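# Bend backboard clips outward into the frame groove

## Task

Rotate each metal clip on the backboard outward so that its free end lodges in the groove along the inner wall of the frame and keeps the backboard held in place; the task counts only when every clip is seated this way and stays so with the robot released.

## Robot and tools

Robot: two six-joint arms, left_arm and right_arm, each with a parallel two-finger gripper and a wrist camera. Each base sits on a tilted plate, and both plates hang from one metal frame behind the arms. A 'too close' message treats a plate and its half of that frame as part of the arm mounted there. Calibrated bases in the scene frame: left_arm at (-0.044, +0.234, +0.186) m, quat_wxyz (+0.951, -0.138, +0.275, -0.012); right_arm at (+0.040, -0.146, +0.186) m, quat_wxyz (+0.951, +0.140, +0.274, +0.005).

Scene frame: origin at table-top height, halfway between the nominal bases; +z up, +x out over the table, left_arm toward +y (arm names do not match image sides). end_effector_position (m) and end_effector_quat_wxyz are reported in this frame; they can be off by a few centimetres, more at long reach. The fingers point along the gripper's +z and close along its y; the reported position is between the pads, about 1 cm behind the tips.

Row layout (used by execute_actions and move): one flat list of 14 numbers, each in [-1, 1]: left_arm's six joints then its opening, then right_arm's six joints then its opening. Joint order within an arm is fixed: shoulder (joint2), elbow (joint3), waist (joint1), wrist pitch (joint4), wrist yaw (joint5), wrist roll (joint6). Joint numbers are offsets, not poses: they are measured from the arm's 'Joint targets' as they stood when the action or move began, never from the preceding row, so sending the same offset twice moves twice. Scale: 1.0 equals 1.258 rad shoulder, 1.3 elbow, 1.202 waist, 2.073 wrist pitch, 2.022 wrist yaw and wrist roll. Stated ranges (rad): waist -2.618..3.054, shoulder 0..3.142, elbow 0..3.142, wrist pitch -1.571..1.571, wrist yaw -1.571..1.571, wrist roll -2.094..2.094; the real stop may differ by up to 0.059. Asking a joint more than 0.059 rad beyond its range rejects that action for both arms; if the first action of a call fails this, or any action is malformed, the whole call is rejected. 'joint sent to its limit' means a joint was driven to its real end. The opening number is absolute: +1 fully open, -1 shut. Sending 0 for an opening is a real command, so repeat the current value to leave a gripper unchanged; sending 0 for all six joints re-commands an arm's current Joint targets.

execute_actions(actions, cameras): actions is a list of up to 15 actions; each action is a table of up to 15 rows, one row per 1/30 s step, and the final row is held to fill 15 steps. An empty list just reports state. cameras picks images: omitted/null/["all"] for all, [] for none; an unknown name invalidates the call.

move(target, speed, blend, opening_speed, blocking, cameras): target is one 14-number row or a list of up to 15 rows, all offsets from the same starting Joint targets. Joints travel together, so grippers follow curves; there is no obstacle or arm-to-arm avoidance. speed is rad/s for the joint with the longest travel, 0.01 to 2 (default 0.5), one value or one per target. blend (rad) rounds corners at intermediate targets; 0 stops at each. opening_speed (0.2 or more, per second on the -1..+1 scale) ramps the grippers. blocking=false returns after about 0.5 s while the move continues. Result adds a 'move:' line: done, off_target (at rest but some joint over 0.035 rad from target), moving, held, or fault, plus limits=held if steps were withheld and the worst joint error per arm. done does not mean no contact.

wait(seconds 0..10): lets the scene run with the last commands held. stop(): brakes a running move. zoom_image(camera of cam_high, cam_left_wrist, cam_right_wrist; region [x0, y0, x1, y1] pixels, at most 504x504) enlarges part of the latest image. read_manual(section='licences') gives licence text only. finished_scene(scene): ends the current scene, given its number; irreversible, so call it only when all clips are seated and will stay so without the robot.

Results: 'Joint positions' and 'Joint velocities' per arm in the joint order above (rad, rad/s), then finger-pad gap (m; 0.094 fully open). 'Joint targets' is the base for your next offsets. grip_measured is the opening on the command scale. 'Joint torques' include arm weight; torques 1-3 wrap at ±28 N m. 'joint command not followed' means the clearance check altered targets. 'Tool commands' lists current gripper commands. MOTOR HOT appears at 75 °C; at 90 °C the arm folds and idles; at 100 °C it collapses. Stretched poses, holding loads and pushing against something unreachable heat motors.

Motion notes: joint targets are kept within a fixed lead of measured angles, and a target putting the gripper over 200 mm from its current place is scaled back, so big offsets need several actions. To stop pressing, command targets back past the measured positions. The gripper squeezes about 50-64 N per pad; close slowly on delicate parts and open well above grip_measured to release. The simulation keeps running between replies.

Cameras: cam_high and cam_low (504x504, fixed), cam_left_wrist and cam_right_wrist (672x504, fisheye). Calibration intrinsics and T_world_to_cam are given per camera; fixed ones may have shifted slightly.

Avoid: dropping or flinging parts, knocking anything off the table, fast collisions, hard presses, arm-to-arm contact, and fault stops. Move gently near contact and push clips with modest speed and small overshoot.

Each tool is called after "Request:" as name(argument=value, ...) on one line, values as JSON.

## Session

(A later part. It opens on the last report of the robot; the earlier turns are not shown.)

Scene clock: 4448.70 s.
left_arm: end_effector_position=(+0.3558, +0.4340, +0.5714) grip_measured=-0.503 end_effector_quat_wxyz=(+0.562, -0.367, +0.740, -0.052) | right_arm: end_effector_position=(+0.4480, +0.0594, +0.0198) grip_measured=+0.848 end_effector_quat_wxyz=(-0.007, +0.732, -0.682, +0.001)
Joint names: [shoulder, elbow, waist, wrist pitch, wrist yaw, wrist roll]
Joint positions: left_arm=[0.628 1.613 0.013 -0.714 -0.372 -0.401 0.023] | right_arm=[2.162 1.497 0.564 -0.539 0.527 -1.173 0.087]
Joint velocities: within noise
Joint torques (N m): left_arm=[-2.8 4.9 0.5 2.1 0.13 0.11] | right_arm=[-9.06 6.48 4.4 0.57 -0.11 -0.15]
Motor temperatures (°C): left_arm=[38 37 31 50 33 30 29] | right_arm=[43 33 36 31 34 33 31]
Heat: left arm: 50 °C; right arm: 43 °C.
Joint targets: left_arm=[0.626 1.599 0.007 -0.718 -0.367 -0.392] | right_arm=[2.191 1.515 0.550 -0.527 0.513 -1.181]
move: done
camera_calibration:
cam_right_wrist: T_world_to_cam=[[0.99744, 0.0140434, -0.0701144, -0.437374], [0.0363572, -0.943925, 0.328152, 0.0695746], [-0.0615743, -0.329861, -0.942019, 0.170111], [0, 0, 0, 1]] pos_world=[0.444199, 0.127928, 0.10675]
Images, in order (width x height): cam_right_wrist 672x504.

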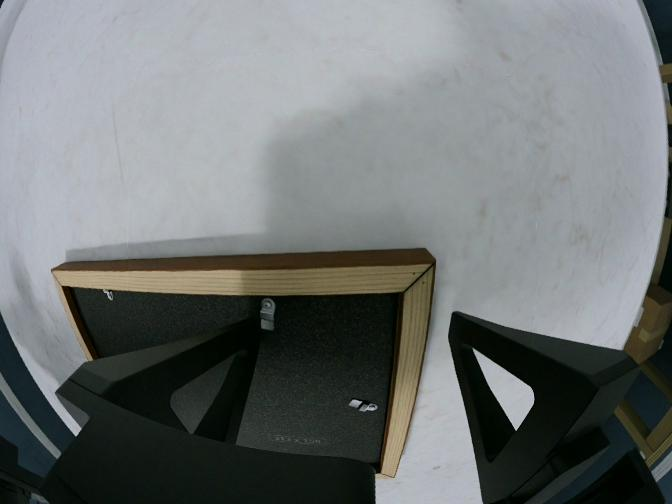

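Request:
move(target=[[0,0,0,0,0,0,-0.5,0.0056,0,-0.0025,0,0,0,0.85],[0,0,0,0,0,0,-0.5,0.0056,0,-0.0025,0,0,0,0.65]], speed=0.12, opening_speed=0.3, cameras=["cam_right_wrist"])

Request:
zoom_image(camera="cam_right_wrist", region=[210, 260, 510, 410])

Scene clock: 4462.73 s.
left_arm: end_effector_position=(+0.3558, +0.4340, +0.5714) grip_measured=-0.503 end_effector_quat_wxyz=(+0.562, -0.367, +0.740, -0.052) | right_arm: end_effector_position=(+0.4463, +0.0600, +0.0191) grip_measured=+0.652 end_effector_quat_wxyz=(-0.007, +0.733, -0.681, -0.003)
Joint names: [shoulder, elbow, waist, wrist pitch, wrist yaw, wrist roll]
Joint positions: left_arm=[0.628 1.613 0.013 -0.714 -0.372 -0.401 0.023] | right_arm=[2.163 1.497 0.562 -0.543 0.519 -1.174 0.078]
Joint velocities: within noise
Joint torques (N m): left_arm=[-2.78 4.9 0.51 2.1 0.13 0.1] | right_arm=[-8.4 6.39 4.19 0.61 -0.05 -0.11]
Motor temperatures (°C): left_arm=[38 37 31 50 33 30 29] | right_arm=[44 34 36 31 34 33 31]
Heat: left arm: 50 °C; right arm: 44 °C.
Joint targets: left_arm=[0.626 1.599 0.007 -0.718 -0.367 -0.392] | right_arm=[2.198 1.515 0.547 -0.527 0.513 -1.181]
move: done; target 2's new numbers were sent with right_arm's shoulder 0.036 rad from that target
camera_calibration:
cam_right_wrist: T_world_to_cam=[[0.996812, 0.0172266, -0.0779024, -0.435535], [0.0415971, -0.945415, 0.323203, 0.068202], [-0.0680824, -0.325413, -0.943118, 0.172246], [0, 0, 0, 1]] pos_world=[0.443037, 0.128033, 0.106476]
Images, in order (width x height): cam_right_wrist 672x504.

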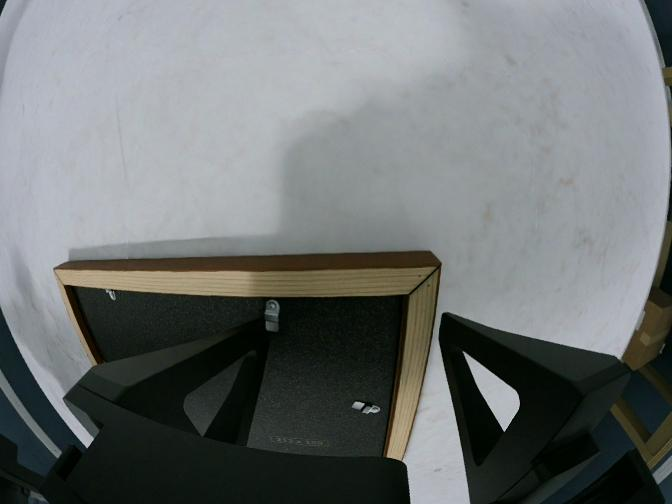

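Scaled by 1.680 from the camera's 672x504 image, which has a finer 960x720 frame.

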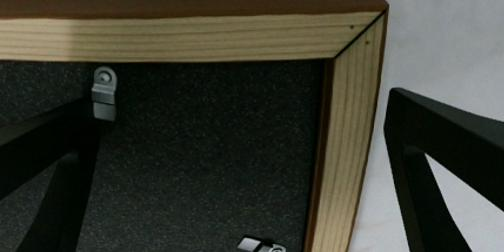

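Request:
move(target=[0,0,0,0,0,0,-0.5,0,0,0,0,0,0,0.52], opening_speed=0.25, cameras=["cam_right_wrist"])

Request:
zoom_image(camera="cam_right_wrist", region=[210, 260, 510, 410])

Scene clock: 4474.30 s.
left_arm: end_effector_position=(+0.3558, +0.4340, +0.5714) grip_measured=-0.503 end_effector_quat_wxyz=(+0.562, -0.367, +0.740, -0.052) | right_arm: end_effector_position=(+0.4460, +0.0598, +0.0191) grip_measured=+0.522 end_effector_quat_wxyz=(-0.006, +0.733, -0.680, -0.004)
Joint names: [shoulder, elbow, waist, wrist pitch, wrist yaw, wrist roll]
Joint positions: left_arm=[0.628 1.613 0.013 -0.714 -0.372 -0.401 0.023] | right_arm=[2.163 1.497 0.562 -0.545 0.519 -1.175 0.071]
Joint velocities: within noise
Joint torques (N m): left_arm=[-2.77 4.89 0.49 2.1 0.13 0.09] | right_arm=[-8.55 6.41 4.27 0.63 -0.07 -0.1]
Motor temperatures (°C): left_arm=[38 37 31 50 33 30 29] | right_arm=[45 34 36 31 34 33 31]
Heat: left arm: 50 °C; right arm: 45 °C.
Joint targets: left_arm=[0.626 1.599 0.007 -0.718 -0.367 -0.392] | right_arm=[2.198 1.515 0.547 -0.527 0.513 -1.181]
move: done
camera_calibration:
cam_right_wrist: T_world_to_cam=[[0.996694, 0.018708, -0.0790691, -0.435241], [0.0434223, -0.945154, 0.323726, 0.0672285], [-0.0686762, -0.326089, -0.942841, 0.172472], [0, 0, 0, 1]] pos_world=[0.442728, 0.127925, 0.106436]
Images, in order (width x height): cam_right_wrist 672x504.

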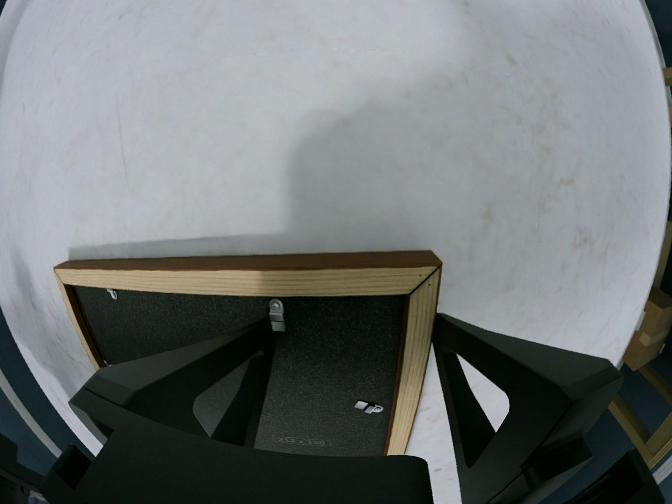

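Scaled by 1.680 from the camera's 672x504 image, which has a finer 960x720 frame.

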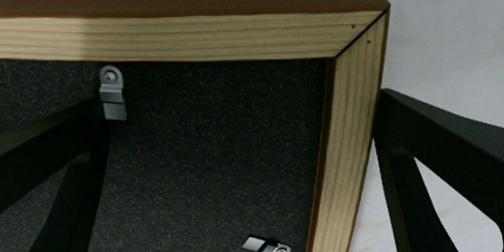

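Request:
move(target=[0,0,0,0,0,0,-0.5,0,0,0,0,0,0,0.38], opening_speed=0.2, cameras=["cam_right_wrist"])

Request:
zoom_image(camera="cam_right_wrist", region=[210, 260, 510, 410])

Scene clock: 4480.50 s.
left_arm: end_effector_position=(+0.3558, +0.4340, +0.5714) grip_measured=-0.503 end_effector_quat_wxyz=(+0.562, -0.367, +0.740, -0.052) | right_arm: end_effector_position=(+0.4472, +0.0595, +0.0191) grip_measured=+0.382 end_effector_quat_wxyz=(-0.007, +0.733, -0.680, -0.003)
Joint names: [shoulder, elbow, waist, wrist pitch, wrist yaw, wrist roll]
Joint positions: left_arm=[0.628 1.613 0.013 -0.714 -0.372 -0.401 0.023] | right_arm=[2.164 1.5 0.561 -0.544 0.519 -1.177 0.065]
Joint velocities: within noise
Joint torques (N m): left_arm=[-2.77 4.88 0.49 2.12 0.13 0.1] | right_arm=[-8.36 6.15 4.36 0.66 -0.05 -0.05]
Motor temperatures (°C): left_arm=[38 37 31 50 33 30 29] | right_arm=[45 34 36 31 34 33 31]
Heat: left arm: 50 °C; right arm: 45 °C.
Joint targets: left_arm=[0.626 1.599 0.007 -0.718 -0.367 -0.392] | right_arm=[2.198 1.515 0.547 -0.527 0.513 -1.181]
move: done
camera_calibration:
cam_right_wrist: T_world_to_cam=[[0.99683, 0.0184315, -0.0773927, -0.436522], [0.0425987, -0.945247, 0.323563, 0.0672811], [-0.0671915, -0.325834, -0.943036, 0.171747], [0, 0, 0, 1]] pos_world=[0.443812, 0.127604, 0.10641]
Images, in order (width x height): cam_right_wrist 672x504.

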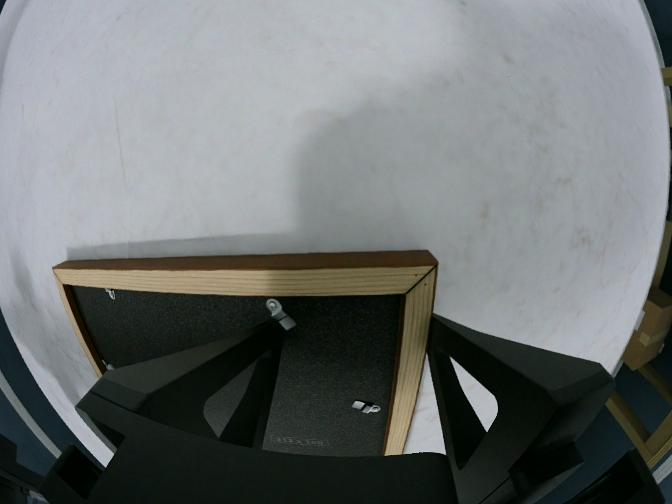

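Scaled by 1.680 from the camera's 672x504 image, which has a finer 960x720 frame.

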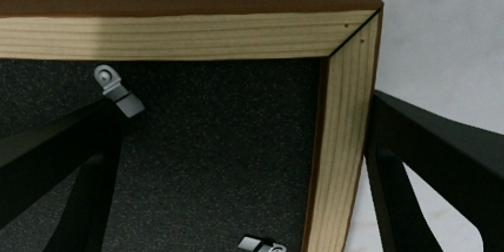

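Request:
move(target=[0,0,0,0,0,0,-0.5,0,0,0,0,0,0,0.27], opening_speed=0.2, cameras=["cam_right_wrist"])

Request:
zoom_image(camera="cam_right_wrist", region=[210, 260, 510, 410])

Scene clock: 4486.30 s.
left_arm: end_effector_position=(+0.3558, +0.4340, +0.5714) grip_measured=-0.503 end_effector_quat_wxyz=(+0.562, -0.367, +0.740, -0.052) | right_arm: end_effector_position=(+0.4497, +0.0598, +0.0193) grip_measured=+0.272 end_effector_quat_wxyz=(-0.010, +0.731, -0.682, -0.001)
Joint names: [shoulder, elbow, waist, wrist pitch, wrist yaw, wrist roll]
Joint positions: left_arm=[0.628 1.613 0.013 -0.714 -0.372 -0.401 0.023] | right_arm=[2.164 1.502 0.56 -0.537 0.521 -1.177 0.06]
Joint velocities: within noise
Joint torques (N m): left_arm=[-2.76 4.88 0.5 2.1 0.13 0.11] | right_arm=[-8.46 5.97 4.33 0.56 -0.08 -0.06]
Motor temperatures (°C): left_arm=[38 37 31 50 33 30 29] | right_arm=[44 34 36 31 34 33 31]
Heat: left arm: 50 °C; right arm: 44 °C.
Joint targets: left_arm=[0.626 1.599 0.007 -0.718 -0.367 -0.392] | right_arm=[2.198 1.515 0.547 -0.527 0.513 -1.181]
move: done
camera_calibration:
cam_right_wrist: T_world_to_cam=[[0.997491, 0.0132599, -0.0695384, -0.439141], [0.0350744, -0.945828, 0.322768, 0.0707864], [-0.0614915, -0.324397, -0.94392, 0.169508], [0, 0, 0, 1]] pos_world=[0.44598, 0.127763, 0.106617]
Images, in order (width x height): cam_right_wrist 672x504.

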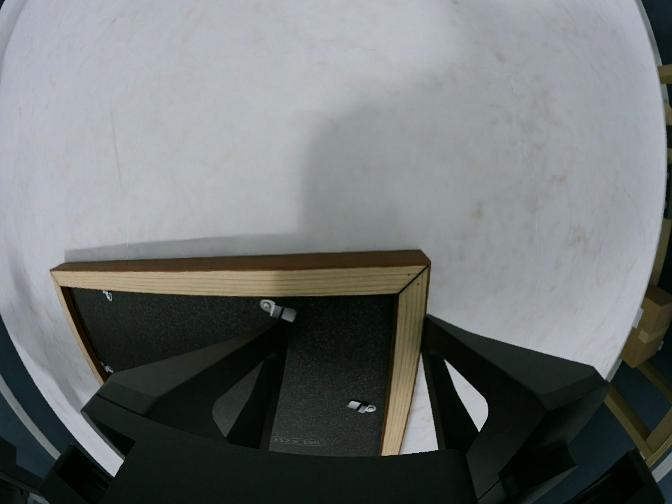

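Scaled by 1.680 from the camera's 672x504 image, which has a finer 960x720 frame.

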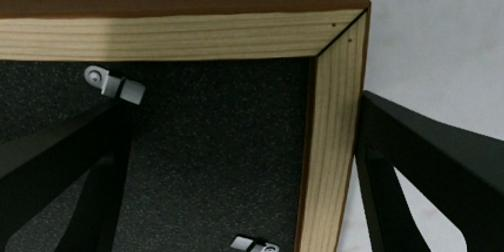

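Request:
move(target=[[0,0,0,0,0,0,-0.5,0,0,0,0,0,0,0.6],[0,0,0,0,0,0,-0.5,-0.0859,0,0.0541,-0.0511,0.0158,0.0252,0.6],[0,0,0,0,0,0,-0.5,-0.0246,-0.04,0.119,-0.0352,0.0302,0.8499,-0.1]], speed=[0.2,0.25,0.7], opening_speed=1.0, cameras=["cam_right_wrist"])

Request:
zoom_image(camera="cam_right_wrist", region=[250, 260, 460, 470])

Scene clock: 4517.47 s.
left_arm: end_effector_position=(+0.3558, +0.4340, +0.5714) grip_measured=-0.503 end_effector_quat_wxyz=(+0.562, -0.367, +0.740, -0.052) | right_arm: end_effector_position=(+0.4230, +0.0827, +0.0455) grip_measured=-0.098 end_effector_quat_wxyz=(+0.003, -0.028, +1.000, +0.001)
Joint names: [shoulder, elbow, waist, wrist pitch, wrist yaw, wrist roll]
Joint positions: left_arm=[0.628 1.613 0.013 -0.714 -0.372 -0.401 0.023] | right_arm=[2.141 1.477 0.664 -0.608 0.564 0.529 0.042]
Joint velocities: within noise
Joint torques (N m): left_arm=[-2.76 4.89 0.5 2.11 0.14 0.1] | right_arm=[-8.62 3.89 7.61 0.52 0.08 0.06]
Motor temperatures (°C): left_arm=[37 37 31 50 33 30 29] | right_arm=[44 34 37 31 34 33 31]
Heat: left arm: 50 °C; right arm: 44 °C.
Joint targets: left_arm=[0.626 1.599 0.007 -0.718 -0.367 -0.392] | right_arm=[2.167 1.463 0.690 -0.600 0.574 0.537]
move: done
camera_calibration:
cam_right_wrist: T_world_to_cam=[[-0.00121031, -0.996487, -0.0837367, 0.095591], [-0.943329, -0.0266509, 0.330786, 0.422421], [-0.331856, 0.0793916, -0.939983, 0.280846], [0, 0, 0, 1]] pos_world=[0.491798, 0.0842163, 0.132263]
Images, in order (width x height): cam_right_wrist 672x504.

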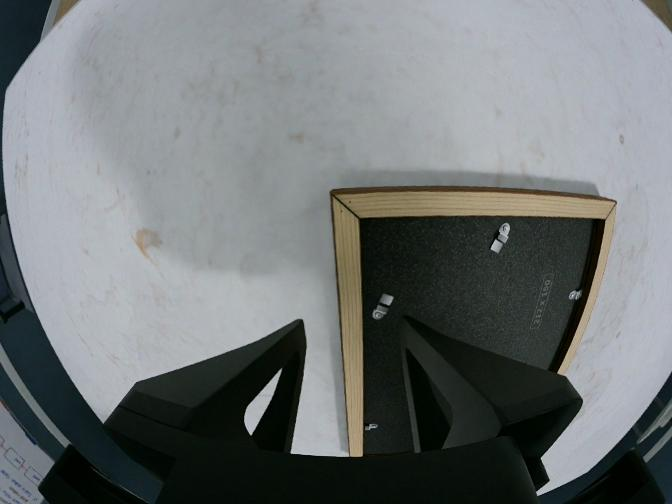

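Scaled by 2.400 from the camera's 672x504 image, which has a finer 960x720 frame.

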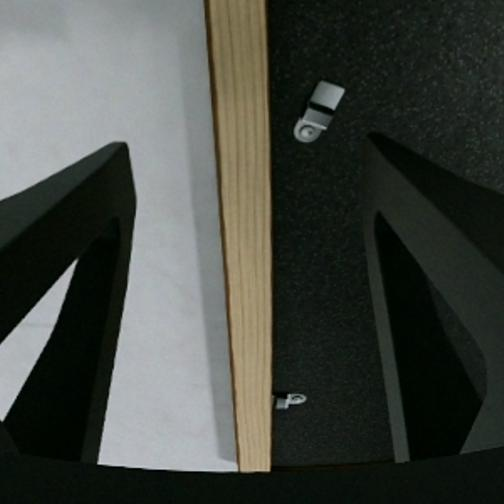

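Request:
move(target=[0,0,0,0,0,0,-0.5,0.0390,0.0292,-0.0499,0.0265,-0.0153,-0.0215,0.18], speed=0.2, cameras=["cam_right_wrist"])

Request:
zoom_image(camera="cam_right_wrist", region=[250, 260, 460, 470])

Scene clock: 4556.20 s.
left_arm: end_effector_position=(+0.3558, +0.4340, +0.5714) grip_measured=-0.503 end_effector_quat_wxyz=(+0.562, -0.367, +0.740, -0.052) | right_arm: end_effector_position=(+0.4216, +0.0838, +0.0238) grip_measured=+0.178 end_effector_quat_wxyz=(-0.003, -0.029, +1.000, +0.001)
Joint names: [shoulder, elbow, waist, wrist pitch, wrist yaw, wrist roll]
Joint positions: left_arm=[0.628 1.613 0.013 -0.714 -0.372 -0.401 0.023] | right_arm=[2.191 1.484 0.637 -0.559 0.549 0.503 0.055]
Joint velocities: within noise
Joint torques (N m): left_arm=[-2.78 4.88 0.51 2.1 0.13 0.09] | right_arm=[-9.02 6.31 5.12 0.63 -0.05 -0.12]
Motor temperatures (°C): left_arm=[37 37 31 50 33 30 29] | right_arm=[45 34 39 31 34 33 31]
Heat: left arm: 50 °C; right arm: 45 °C.
Joint targets: left_arm=[0.626 1.599 0.007 -0.718 -0.367 -0.392] | right_arm=[2.217 1.501 0.630 -0.545 0.543 0.494]
move: done
camera_calibration:
cam_right_wrist: T_world_to_cam=[[0.000423545, -0.996406, -0.0847026, 0.0942735], [-0.939212, -0.029478, 0.342071, 0.426531], [-0.343338, 0.0794088, -0.935849, 0.264611], [0, 0, 0, 1]] pos_world=[0.491415, 0.0854955, 0.109718]
Images, in order (width x height): cam_right_wrist 672x504.

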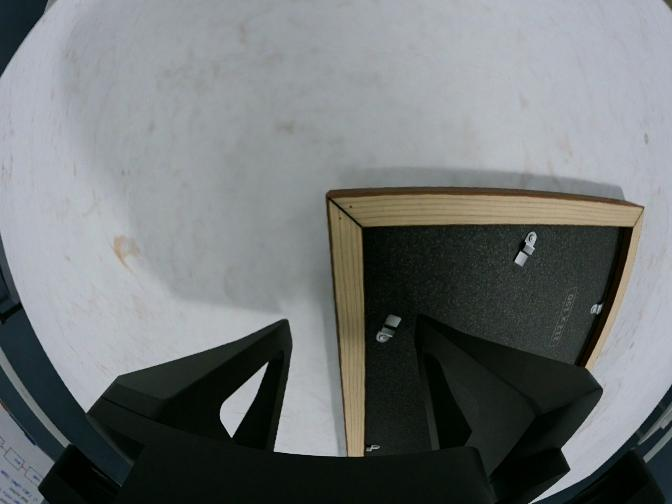

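Scaled by 2.400 from the camera's 672x504 image, which has a finer 960x720 frame.

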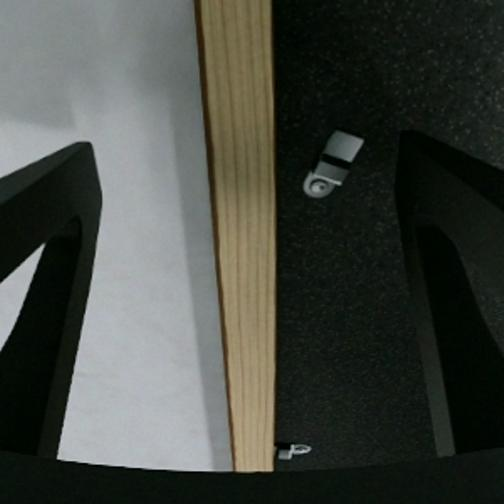

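Request:
move(target=[[0,0,0,0,0,0,-0.5,0.0170,0.0108,-0.0100,0.0053,-0.0020,-0.0059,0.18],[0,0,0,0,0,0,-0.5,0.0170,0.0108,-0.0100,0.0053,-0.0020,-0.0059,-0.3]], speed=0.12, opening_speed=0.4, cameras=["cam_right_wrist"])

Request:
zoom_image(camera="cam_right_wrist", region=[250, 260, 460, 470])

Scene clock: 4577.17 s.
left_arm: end_effector_position=(+0.3558, +0.4340, +0.5714) grip_measured=-0.503 end_effector_quat_wxyz=(+0.562, -0.367, +0.740, -0.052) | right_arm: end_effector_position=(+0.4261, +0.0832, +0.0189) grip_measured=-0.298 end_effector_quat_wxyz=(+0.001, -0.030, +1.000, -0.002)
Joint names: [shoulder, elbow, waist, wrist pitch, wrist yaw, wrist roll]
Joint positions: left_arm=[0.628 1.613 0.013 -0.714 -0.372 -0.401 0.023] | right_arm=[2.207 1.498 0.629 -0.549 0.556 0.49 0.033]
Joint velocities: within noise
Joint torques (N m): left_arm=[-2.77 4.89 0.53 2.09 0.13 0.09] | right_arm=[-8.65 6.12 4.86 0.59 -0.21 -0.09]
Motor temperatures (°C): left_arm=[37 37 31 50 33 30 29] | right_arm=[45 35 38 31 34 33 31]
Heat: left arm: 50 °C; right arm: 45 °C.
Joint targets: left_arm=[0.626 1.599 0.007 -0.718 -0.367 -0.392] | right_arm=[2.238 1.515 0.618 -0.534 0.539 0.482]
move: done
camera_calibration:
cam_right_wrist: T_world_to_cam=[[0.00247906, -0.996953, -0.0779646, 0.0922419], [-0.942019, -0.0284894, 0.334348, 0.433725], [-0.33555, 0.0726153, -0.939219, 0.25898], [0, 0, 0, 1]] pos_world=[0.495249, 0.0855115, 0.105416]
Images, in order (width x height): cam_right_wrist 672x504.

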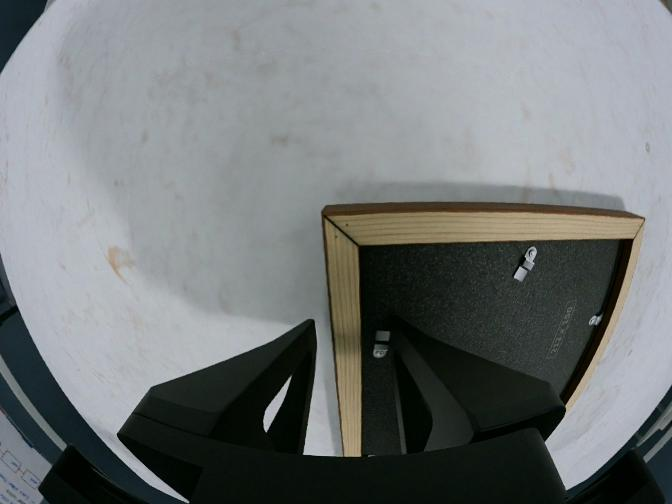

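Scaled by 2.400 from the camera's 672x504 image, which has a finer 960x720 frame.

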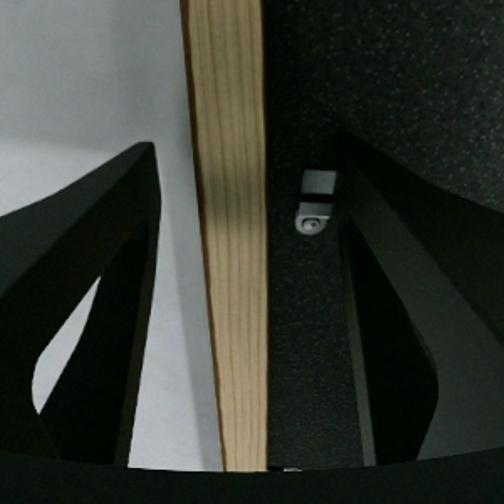

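Request:
move(target=[0,0,0,0,0,0,-0.5,0,0,0,0,0,0,-0.55], opening_speed=0.3, cameras=["cam_right_wrist"])

Request:
zoom_image(camera="cam_right_wrist", region=[250, 260, 460, 470])

Request:
move(target=[0,0,0,0,0,0,-0.5,0,0,0,0,0,0,-0.74], opening_speed=0.2, cameras=["cam_right_wrist"])

Request:
zoom_image(camera="cam_right_wrist", region=[250, 260, 460, 470])

Scene clock: 4586.80 s.
left_arm: end_effector_position=(+0.3558, +0.4340, +0.5714) grip_measured=-0.503 end_effector_quat_wxyz=(+0.562, -0.367, +0.740, -0.052) | right_arm: end_effector_position=(+0.4268, +0.0820, +0.0187) grip_measured=-0.548 end_effector_quat_wxyz=(+0.002, -0.030, +1.000, -0.005)
Joint names: [shoulder, elbow, waist, wrist pitch, wrist yaw, wrist roll]
Joint positions: left_arm=[0.628 1.613 0.013 -0.714 -0.372 -0.401 0.023] | right_arm=[2.207 1.498 0.628 -0.549 0.562 0.488 0.021]
Joint velocities: within noise
Joint torques (N m): left_arm=[-2.81 4.86 0.53 2.11 0.13 0.1] | right_arm=[-8.61 6.2 4.92 0.61 -0.21 -0.09]
Motor temperatures (°C): left_arm=[37 37 31 50 33 30 29] | right_arm=[46 35 37 31 34 33 31]
Heat: left arm: 50 °C; right arm: 46 °C.
Joint targets: left_arm=[0.626 1.599 0.007 -0.718 -0.367 -0.392] | right_arm=[2.238 1.515 0.618 -0.534 0.539 0.482]
move: done
camera_calibration:
cam_right_wrist: T_world_to_cam=[[0.00321368, -0.99735, -0.0726873, 0.0906757], [-0.942929, -0.0272258, 0.331878, 0.434679], [-0.332978, 0.0674724, -0.940518, 0.258477], [0, 0, 0, 1]] pos_world=[0.495647, 0.0848298, 0.105432]
Images, in order (width x height): cam_right_wrist 672x504.

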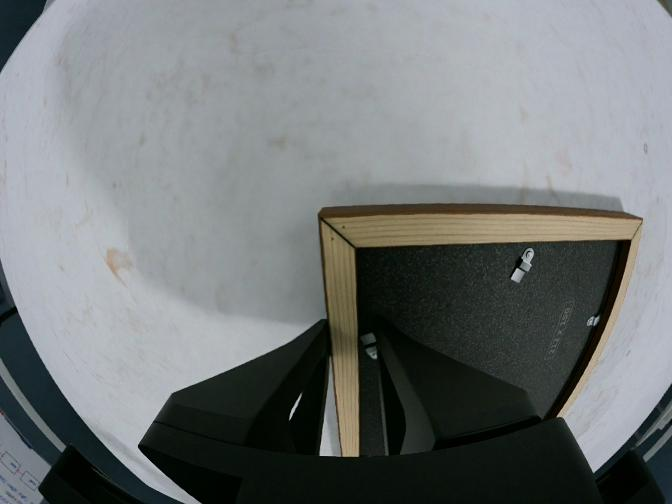

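Scaled by 2.400 from the camera's 672x504 image, which has a finer 960x720 frame.

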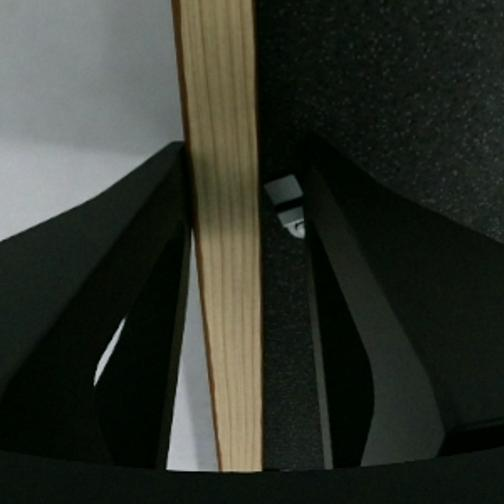

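Scene clock: 4587.97 s.
left_arm: end_effector_position=(+0.3558, +0.4340, +0.5714) grip_measured=-0.503 end_effector_quat_wxyz=(+0.562, -0.367, +0.740, -0.052) | right_arm: end_effector_position=(+0.4271, +0.0853, +0.0189) grip_measured=-0.734 end_effector_quat_wxyz=(+0.002, -0.028, +1.000, +0.004)
Joint names: [shoulder, elbow, waist, wrist pitch, wrist yaw, wrist roll]
Joint positions: left_arm=[0.628 1.613 0.013 -0.714 -0.372 -0.401 0.023] | right_arm=[2.207 1.499 0.628 -0.542 0.546 0.488 0.013]
Joint velocities: within noise
Joint torques (N m): left_arm=[-2.77 4.9 0.51 2.11 0.13 0.09] | right_arm=[-8.62 6.06 4.83 0.53 -0.07 -0.1]
Motor temperatures (°C): left_arm=[37 37 31 50 33 30 29] | right_arm=[46 35 37 31 34 33 31]
Heat: left arm: 50 °C; right arm: 46 °C.
Joint targets: left_arm=[0.626 1.599 0.007 -0.718 -0.367 -0.392] | right_arm=[2.238 1.515 0.618 -0.534 0.540 0.482]
move: done
camera_calibration:
cam_right_wrist: T_world_to_cam=[[-0.00110706, -0.995981, -0.0895536, 0.0960465], [-0.942279, -0.0289461, 0.333576, 0.434832], [-0.334828, 0.0847537, -0.93846, 0.25779], [0, 0, 0, 1]] pos_world=[0.496154, 0.0863986, 0.105477]
Images, in order (width x height): cam_right_wrist 672x504.

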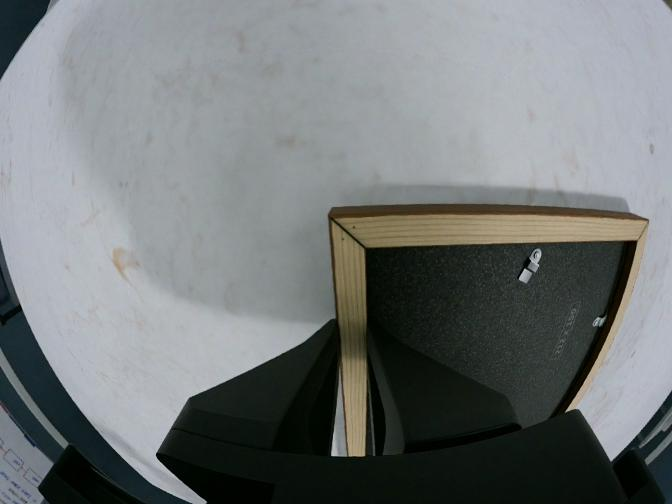

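Scaled by 2.400 from the camera's 672x504 image, which has a finer 960x720 frame.

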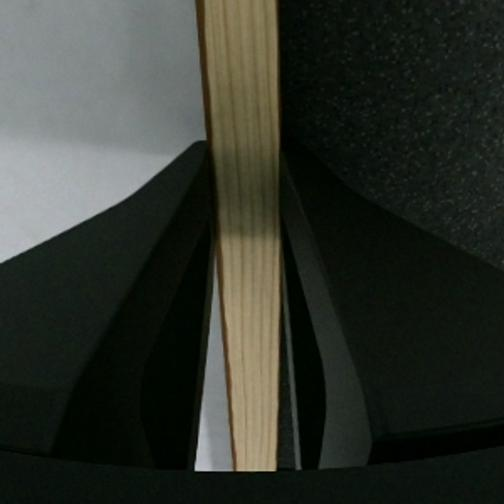

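Request:
move(target=[[0,0,0,0,0,0,-0.5,0,0,0,0,0,0,-0.45],[0,0,0,0,0,0,-0.5,-0.0564,-0.0250,0.0599,-0.0318,0.0168,0.0272,-0.45]], speed=[0.2,0.25], cameras=["cam_right_wrist"])

Request:
zoom_image(camera="cam_right_wrist", region=[320, 240, 430, 350])

Scene clock: 4598.17 s.
left_arm: end_effector_position=(+0.3558, +0.4340, +0.5714) grip_measured=-0.503 end_effector_quat_wxyz=(+0.562, -0.367, +0.740, -0.052) | right_arm: end_effector_position=(+0.4198, +0.0940, +0.0330) grip_measured=-0.451 end_effector_quat_wxyz=(+0.003, -0.031, +1.000, +0.002)
Joint names: [shoulder, elbow, waist, wrist pitch, wrist yaw, wrist roll]
Joint positions: left_arm=[0.628 1.613 0.013 -0.714 -0.372 -0.401 0.023] | right_arm=[2.193 1.499 0.67 -0.581 0.562 0.528 0.026]
Joint velocities: within noise
Joint torques (N m): left_arm=[-2.77 4.9 0.49 2.09 0.14 0.1] | right_arm=[-13.85 3.36 7.24 0.28 0.16 0.09]
Motor temperatures (°C): left_arm=[37 37 31 50 33 30 29] | right_arm=[46 35 37 31 34 33 31]
Heat: left arm: 50 °C; right arm: 46 °C.
Joint targets: left_arm=[0.626 1.599 0.007 -0.718 -0.367 -0.392] | right_arm=[2.167 1.482 0.690 -0.600 0.573 0.537]
move: done
camera_calibration:
cam_right_wrist: T_world_to_cam=[[0.0056975, -0.996201, -0.0869003, 0.103059], [-0.942806, -0.0343157, 0.331571, 0.424279], [-0.333294, 0.080041, -0.939419, 0.267711], [0, 0, 0, 1]] pos_world=[0.488652, 0.0957991, 0.11977]
Images, in order (width x height): cam_right_wrist 672x504.

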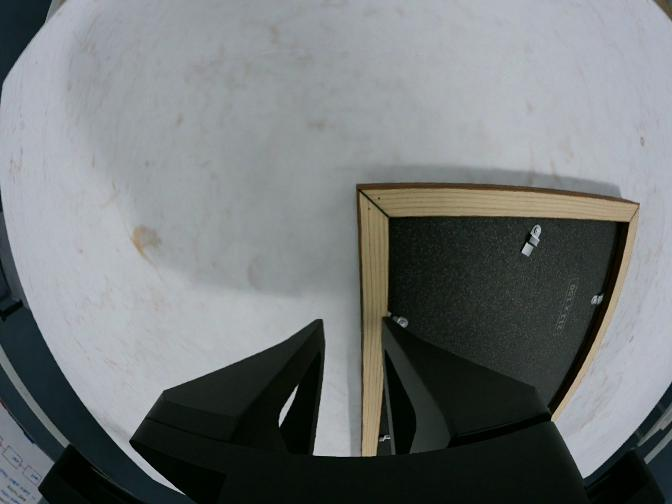

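Scaled by 4.582 from the camera's 672x504 image, which has a finer 960x720 frame.

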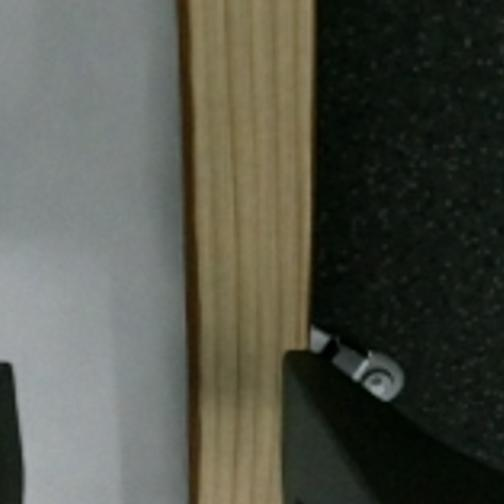

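Request:
move(target=[0,0,0,0,0,0,-0.5,-0.0300,-0.0150,-0.0200,-0.0100,0,0,-0.2], speed=0.25, cameras=["cam_right_wrist"])

Request:
zoom_image(camera="cam_right_wrist", region=[250, 260, 460, 470])

Scene clock: 4606.37 s.
left_arm: end_effector_position=(+0.3558, +0.4340, +0.5714) grip_measured=-0.503 end_effector_quat_wxyz=(+0.562, -0.367, +0.740, -0.052) | right_arm: end_effector_position=(+0.4202, +0.0866, +0.0428) grip_measured=-0.202 end_effector_quat_wxyz=(+0.002, -0.032, +0.999, +0.001)
Joint names: [shoulder, elbow, waist, wrist pitch, wrist yaw, wrist roll]
Joint positions: left_arm=[0.628 1.613 0.013 -0.714 -0.372 -0.401 0.023] | right_arm=[2.154 1.479 0.67 -0.602 0.563 0.529 0.038]
Joint velocities: within noise
Joint torques (N m): left_arm=[-2.81 4.86 0.5 2.1 0.14 0.1] | right_arm=[-13.64 3.6 5.39 0.31 0.1 0.1]
Motor temperatures (°C): left_arm=[37 37 31 50 33 30 29] | right_arm=[47 35 38 31 34 33 31]
Heat: left arm: 50 °C; right arm: 47 °C.
Joint targets: left_arm=[0.626 1.599 0.007 -0.718 -0.367 -0.392] | right_arm=[2.129 1.463 0.666 -0.621 0.573 0.537]
move: done
camera_calibration:
cam_right_wrist: T_world_to_cam=[[0.00606545, -0.996373, -0.0848821, 0.0963132], [-0.942469, -0.0340678, 0.332553, 0.420974], [-0.334238, 0.0779817, -0.939257, 0.278127], [0, 0, 0, 1]] pos_world=[0.489132, 0.0886167, 0.129412]
Images, in order (width x height): cam_right_wrist 672x504.

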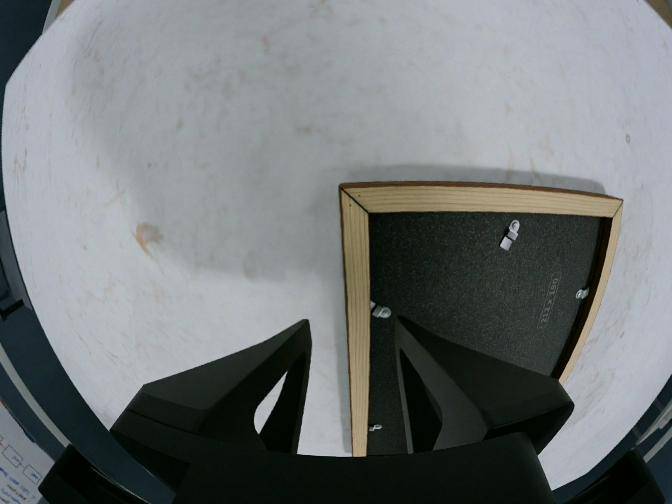

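Scaled by 2.400 from the camera's 672x504 image, which has a finer 960x720 frame.

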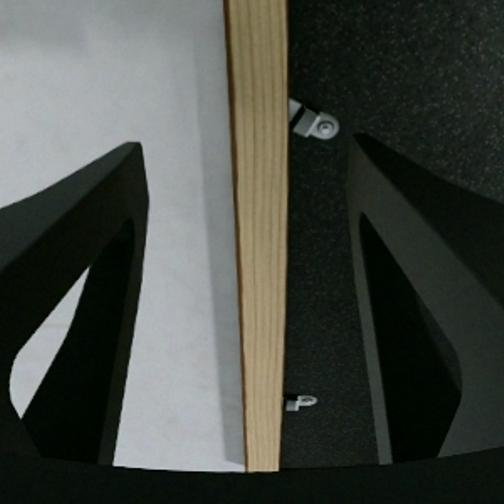

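Request:
execute_actions(actions=[], cameras=["cam_right_wrist"])

Scene clock: 4665.50 s.
left_arm: end_effector_position=(+0.3558, +0.4340, +0.5714) grip_measured=-0.503 end_effector_quat_wxyz=(+0.562, -0.367, +0.740, -0.052) | right_arm: end_effector_position=(+0.4200, +0.0865, +0.0428) grip_measured=-0.202 end_effector_quat_wxyz=(+0.002, -0.032, +0.999, +0.001)
Joint names: [shoulder, elbow, waist, wrist pitch, wrist yaw, wrist roll]
Joint positions: left_arm=[0.628 1.613 0.013 -0.714 -0.372 -0.401 0.023] | right_arm=[2.154 1.479 0.67 -0.603 0.563 0.529 0.038]
Joint velocities: within noise
Joint torques (N m): left_arm=[-2.77 4.89 0.47 2.1 0.12 0.09] | right_arm=[-13.64 3.59 5.38 0.3 0.11 0.12]
Motor temperatures (°C): left_arm=[37 37 31 50 33 30 29] | right_arm=[46 34 37 31 34 33 31]
Heat: left arm: 50 °C; right arm: 46 °C.
Joint targets: left_arm=[0.626 1.599 0.007 -0.718 -0.367 -0.392] | right_arm=[2.129 1.463 0.666 -0.621 0.573 0.537]
Tool commands: left_gripper/opening=-0.5 right_gripper/opening=-0.2
camera_calibration:
cam_right_wrist: T_world_to_cam=[[0.00660674, -0.996415, -0.0843467, 0.095927], [-0.942182, -0.0344633, 0.333326, 0.420652], [-0.335038, 0.0772677, -0.939031, 0.278455], [0, 0, 0, 1]] pos_world=[0.48899, 0.0885645, 0.129355]
Images, in order (width x height): cam_right_wrist 672x504.

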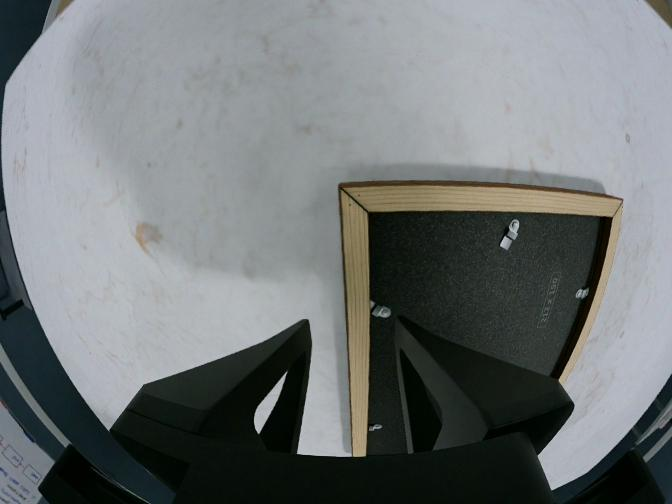

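Request:
move(target=[[0,0,0,0,0,0,-0.5,0.0541,0.0092,-0.0225,0.0227,-0.0124,-0.0153,-0.15],[0,0,0,0,0,0,-0.5,0.0739,0.0154,-0.0324,0.0391,-0.0148,-0.0228,-0.15],[0,0,0,0,0,0,-0.5,0.0823,0.0269,-0.0391,0.0473,-0.016,-0.0265,-0.15]], speed=0.12, blend=0.01, opening_speed=0.4, cameras=["cam_right_wrist"])

Scene clock: 4690.67 s.
left_arm: end_effector_position=(+0.3558, +0.4340, +0.5714) grip_measured=-0.503 end_effector_quat_wxyz=(+0.562, -0.367, +0.740, -0.052) | right_arm: end_effector_position=(+0.4204, +0.0843, +0.0192) grip_measured=-0.152 end_effector_quat_wxyz=(-0.004, -0.032, +0.999, +0.002)
Joint names: [shoulder, elbow, waist, wrist pitch, wrist yaw, wrist roll]
Joint positions: left_arm=[0.628 1.613 0.013 -0.714 -0.372 -0.401 0.023] | right_arm=[2.201 1.481 0.633 -0.546 0.547 0.493 0.04]
Joint velocities: within noise
Joint torques (N m): left_arm=[-2.78 4.94 0.47 2.11 0.14 0.1] | right_arm=[-8.64 6.13 4.57 0.65 -0.05 -0.12]
Motor temperatures (°C): left_arm=[37 37 31 50 33 30 29] | right_arm=[47 34 37 31 34 33 31]
Heat: left arm: 50 °C; right arm: 47 °C.
Joint targets: left_arm=[0.626 1.599 0.007 -0.718 -0.367 -0.392] | right_arm=[2.233 1.498 0.619 -0.523 0.541 0.483]
move: done; blend cut to 0.0085 rad at target 2
camera_calibration:
cam_right_wrist: T_world_to_cam=[[0.00613904, -0.99637, -0.0849056, 0.0919857], [-0.938623, -0.0350257, 0.343161, 0.427165], [-0.344889, 0.0775877, -0.935431, 0.260697], [0, 0, 0, 1]] pos_world=[0.490294, 0.0863867, 0.105088]
Images, in order (width x height): cam_right_wrist 672x504.

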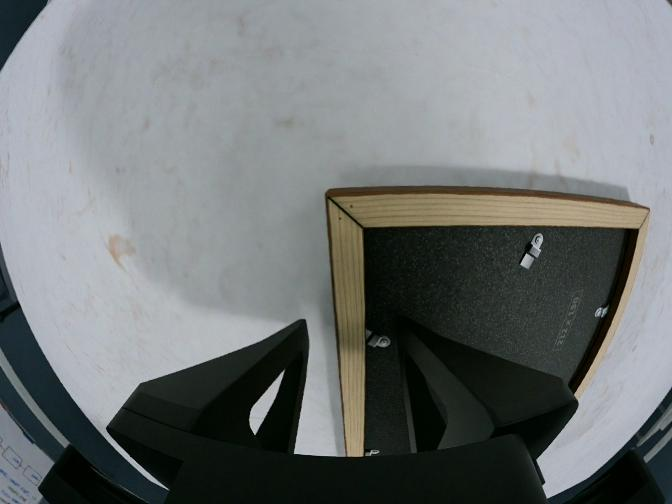

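Request:
move(target=[0,0,0,0,0,0,-0.5,0,0,0,0.0087,0,0,-0.15], speed=0.1, cameras=[])

Request:
zoom_image(camera="cam_right_wrist", region=[290, 290, 470, 425])

Scene clock: 4704.23 s.
left_arm: end_effector_position=(+0.3558, +0.4340, +0.5714) grip_measured=-0.503 end_effector_quat_wxyz=(+0.562, -0.367, +0.740, -0.052) | right_arm: end_effector_position=(+0.4230, +0.0860, +0.0192) grip_measured=-0.152 end_effector_quat_wxyz=(+0.002, -0.029, +1.000, +0.004)
Joint names: [shoulder, elbow, waist, wrist pitch, wrist yaw, wrist roll]
Joint positions: left_arm=[0.628 1.613 0.013 -0.714 -0.372 -0.401 0.023] | right_arm=[2.201 1.481 0.633 -0.532 0.547 0.492 0.04]
Joint velocities: within noise
Joint torques (N m): left_arm=[-2.78 4.89 0.49 2.11 0.14 0.1] | right_arm=[-8.44 6.22 4.67 0.69 0.02 -0.08]
Motor temperatures (°C): left_arm=[37 37 31 50 33 30 29] | right_arm=[47 34 37 31 34 33 31]
Heat: left arm: 50 °C; right arm: 47 °C.
Joint targets: left_arm=[0.626 1.599 0.007 -0.718 -0.367 -0.392] | right_arm=[2.233 1.498 0.619 -0.505 0.541 0.483]
move: done
No camera images: "cameras" was empty.

Scaled by 2.800 from the camera's 672x504 image, which has a finer 960x720 frame.

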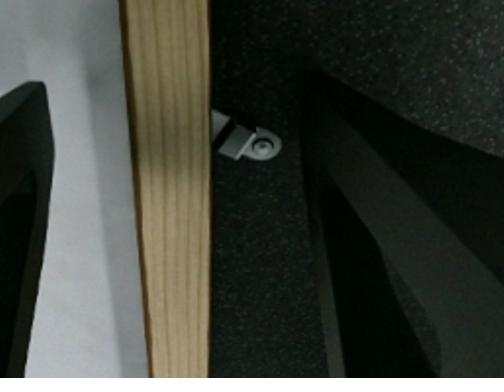

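Request:
move(target=[0,0,0,0,0,0,-0.5,0,0,0,0,0,0,-0.5], opening_speed=0.4, cameras=[])

Request:
move(target=[0,0,0,0,0,0,-0.5,0,0,0,0,0,0,-0.74], opening_speed=0.2, cameras=[])

Scene clock: 4714.70 s.
left_arm: end_effector_position=(+0.3558, +0.4340, +0.5714) grip_measured=-0.503 end_effector_quat_wxyz=(+0.562, -0.367, +0.740, -0.052) | right_arm: end_effector_position=(+0.4257, +0.0866, +0.0191) grip_measured=-0.498 end_effector_quat_wxyz=(+0.006, -0.026, +1.000, +0.006)
Joint names: [shoulder, elbow, waist, wrist pitch, wrist yaw, wrist roll]
Joint positions: left_arm=[0.628 1.613 0.013 -0.714 -0.372 -0.401 0.023] | right_arm=[2.201 1.482 0.632 -0.522 0.547 0.491 0.024]
Joint velocities: within noise
Joint torques (N m): left_arm=[-2.8 4.88 0.51 2.1 0.14 0.11] | right_arm=[-8.44 6.23 4.62 0.6 -0.04 -0.11]
Motor temperatures (°C): left_arm=[37 37 31 50 33 30 29] | right_arm=[47 34 37 31 34 33 31]
Heat: left arm: 50 °C; right arm: 47 °C.
Joint targets: left_arm=[0.626 1.599 0.007 -0.718 -0.367 -0.392] | right_arm=[2.233 1.498 0.619 -0.504 0.541 0.483]
move: done
No camera images: "cameras" was empty.

Scene clock: 4716.10 s.
left_arm: end_effector_position=(+0.3558, +0.4340, +0.5714) grip_measured=-0.503 end_effector_quat_wxyz=(+0.562, -0.367, +0.740, -0.052) | right_arm: end_effector_position=(+0.4270, +0.0858, +0.0189) grip_measured=-0.734 end_effector_quat_wxyz=(+0.008, -0.025, +1.000, +0.004)
Joint names: [shoulder, elbow, waist, wrist pitch, wrist yaw, wrist roll]
Joint positions: left_arm=[0.628 1.613 0.013 -0.714 -0.372 -0.401 0.023] | right_arm=[2.201 1.482 0.631 -0.518 0.553 0.49 0.013]
Joint velocities: within noise
Joint torques (N m): left_arm=[-2.8 4.88 0.47 2.11 0.13 0.1] | right_arm=[-8.61 6.04 4.7 0.6 -0.12 -0.15]
Motor temperatures (°C): left_arm=[37 37 31 50 33 30 29] | right_arm=[47 34 37 31 34 33 31]
Heat: left arm: 50 °C; right arm: 47 °C.
Joint targets: left_arm=[0.626 1.599 0.007 -0.718 -0.367 -0.392] | right_arm=[2.233 1.498 0.619 -0.504 0.541 0.483]
move: done
No camera images: "cameras" was empty.

Request:
move(target=[0,0,0,0,0,0,-0.5,0,0,0,0,0,0,-0.2], opening_speed=0.5, cameras=["cam_right_wrist"])

Request:
zoom_image(camera="cam_right_wrist", region=[290, 290, 470, 425])

Scene clock: 4727.43 s.
left_arm: end_effector_position=(+0.3558, +0.4340, +0.5714) grip_measured=-0.503 end_effector_quat_wxyz=(+0.562, -0.367, +0.740, -0.052) | right_arm: end_effector_position=(+0.4277, +0.0888, +0.0194) grip_measured=-0.202 end_effector_quat_wxyz=(+0.008, -0.023, +1.000, +0.012)
Joint names: [shoulder, elbow, waist, wrist pitch, wrist yaw, wrist roll]
Joint positions: left_arm=[0.628 1.613 0.013 -0.714 -0.372 -0.401 0.023] | right_arm=[2.201 1.485 0.631 -0.513 0.539 0.49 0.038]
Joint velocities: left_arm=[-0.051 0.012 0.002 0.066 0.007 -0.007 0] | right_arm=[within noise]
Joint torques (N m): left_arm=[-2.76 4.88 0.5 2.09 0.12 0.11] | right_arm=[-8.64 5.75 4.78 0.57 0 -0.08]
Motor temperatures (°C): left_arm=[37 37 31 50 33 30 29] | right_arm=[48 35 37 31 34 33 31]
Heat: left arm: 50 °C; right arm: 48 °C.
Joint targets: left_arm=[0.626 1.599 0.007 -0.718 -0.367 -0.392] | right_arm=[2.233 1.498 0.619 -0.504 0.541 0.483]
move: done
camera_calibration:
cam_right_wrist: T_world_to_cam=[[-0.00981424, -0.994313, -0.106041, 0.103439], [-0.946454, -0.0249848, 0.321871, 0.437014], [-0.32269, 0.103522, -0.940827, 0.251332], [0, 0, 0, 1]] pos_world=[0.495731, 0.0877514, 0.106767]
Images, in order (width x height): cam_right_wrist 672x504.

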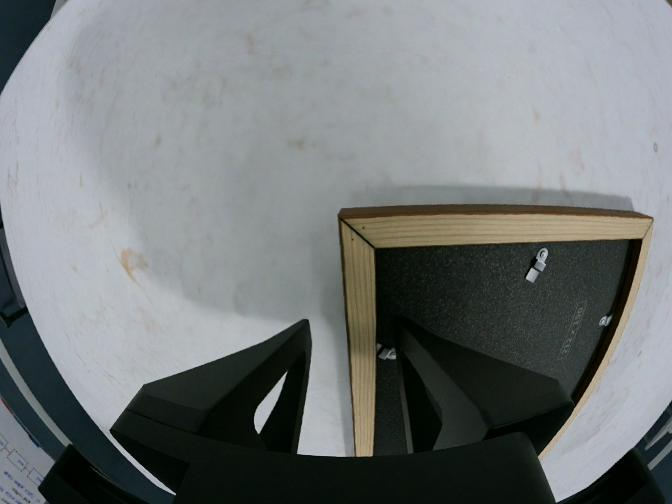

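Scaled by 2.800 from the camera's 672x504 image, which has a finer 960x720 frame.

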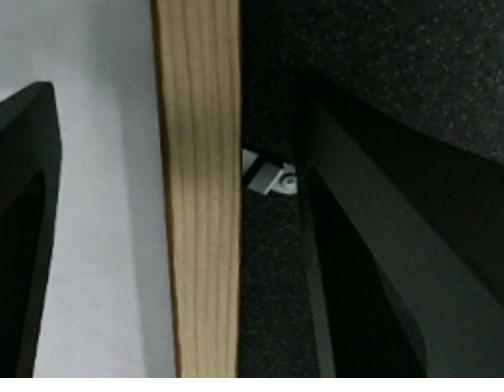

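Request:
move(target=[0,0,0,0,0,0,-0.5,0,0,0,-0.0198,0,0,-0.1], speed=0.1, opening_speed=0.6, cameras=[])

Scene clock: 4736.10 s.
left_arm: end_effector_position=(+0.3558, +0.4340, +0.5714) grip_measured=-0.503 end_effector_quat_wxyz=(+0.562, -0.367, +0.740, -0.052) | right_arm: end_effector_position=(+0.4271, +0.0884, +0.0194) grip_measured=-0.102 end_effector_quat_wxyz=(+0.007, -0.024, +1.000, +0.011)
Joint names: [shoulder, elbow, waist, wrist pitch, wrist yaw, wrist roll]
Joint positions: left_arm=[0.628 1.613 0.013 -0.714 -0.372 -0.401 0.023] | right_arm=[2.201 1.485 0.631 -0.516 0.539 0.49 0.042]
Joint velocities: within noise
Joint torques (N m): left_arm=[-2.78 4.89 0.51 2.11 0.13 0.1] | right_arm=[-8.53 5.91 4.74 0.24 0 -0.12]
Motor temperatures (°C): left_arm=[37 37 31 50 33 30 29] | right_arm=[48 35 37 31 34 33 31]
Heat: left arm: 50 °C; right arm: 48 °C.
Joint targets: left_arm=[0.626 1.599 0.007 -0.718 -0.367 -0.392] | right_arm=[2.233 1.498 0.619 -0.545 0.541 0.483]
move: done
No camera images: "cameras" was empty.

Request:
move(target=[0,0,0,0,0,0,-0.5,0,0,0,-0.0048,0,0,-0.1], speed=0.1, cameras=[])

Scene clock: 4740.57 s.
left_arm: end_effector_position=(+0.3558, +0.4340, +0.5714) grip_measured=-0.503 end_effector_quat_wxyz=(+0.562, -0.367, +0.740, -0.052) | right_arm: end_effector_position=(+0.4245, +0.0869, +0.0193) grip_measured=-0.102 end_effector_quat_wxyz=(+0.002, -0.027, +1.000, +0.008)
Joint names: [shoulder, elbow, waist, wrist pitch, wrist yaw, wrist roll]
Joint positions: left_arm=[0.628 1.613 0.013 -0.714 -0.372 -0.401 0.023] | right_arm=[2.201 1.485 0.631 -0.53 0.539 0.49 0.042]
Joint velocities: within noise
Joint torques (N m): left_arm=[-2.77 4.94 0.5 2.11 0.14 0.1] | right_arm=[-8.58 5.89 4.81 0.17 0 -0.09]
Motor temperatures (°C): left_arm=[37 37 31 50 33 30 29] | right_arm=[48 35 37 31 34 33 31]
Heat: left arm: 50 °C; right arm: 48 °C.
Joint targets: left_arm=[0.626 1.599 0.007 -0.718 -0.367 -0.392] | right_arm=[2.233 1.498 0.619 -0.555 0.541 0.483]
move: done
No camera images: "cameras" was empty.


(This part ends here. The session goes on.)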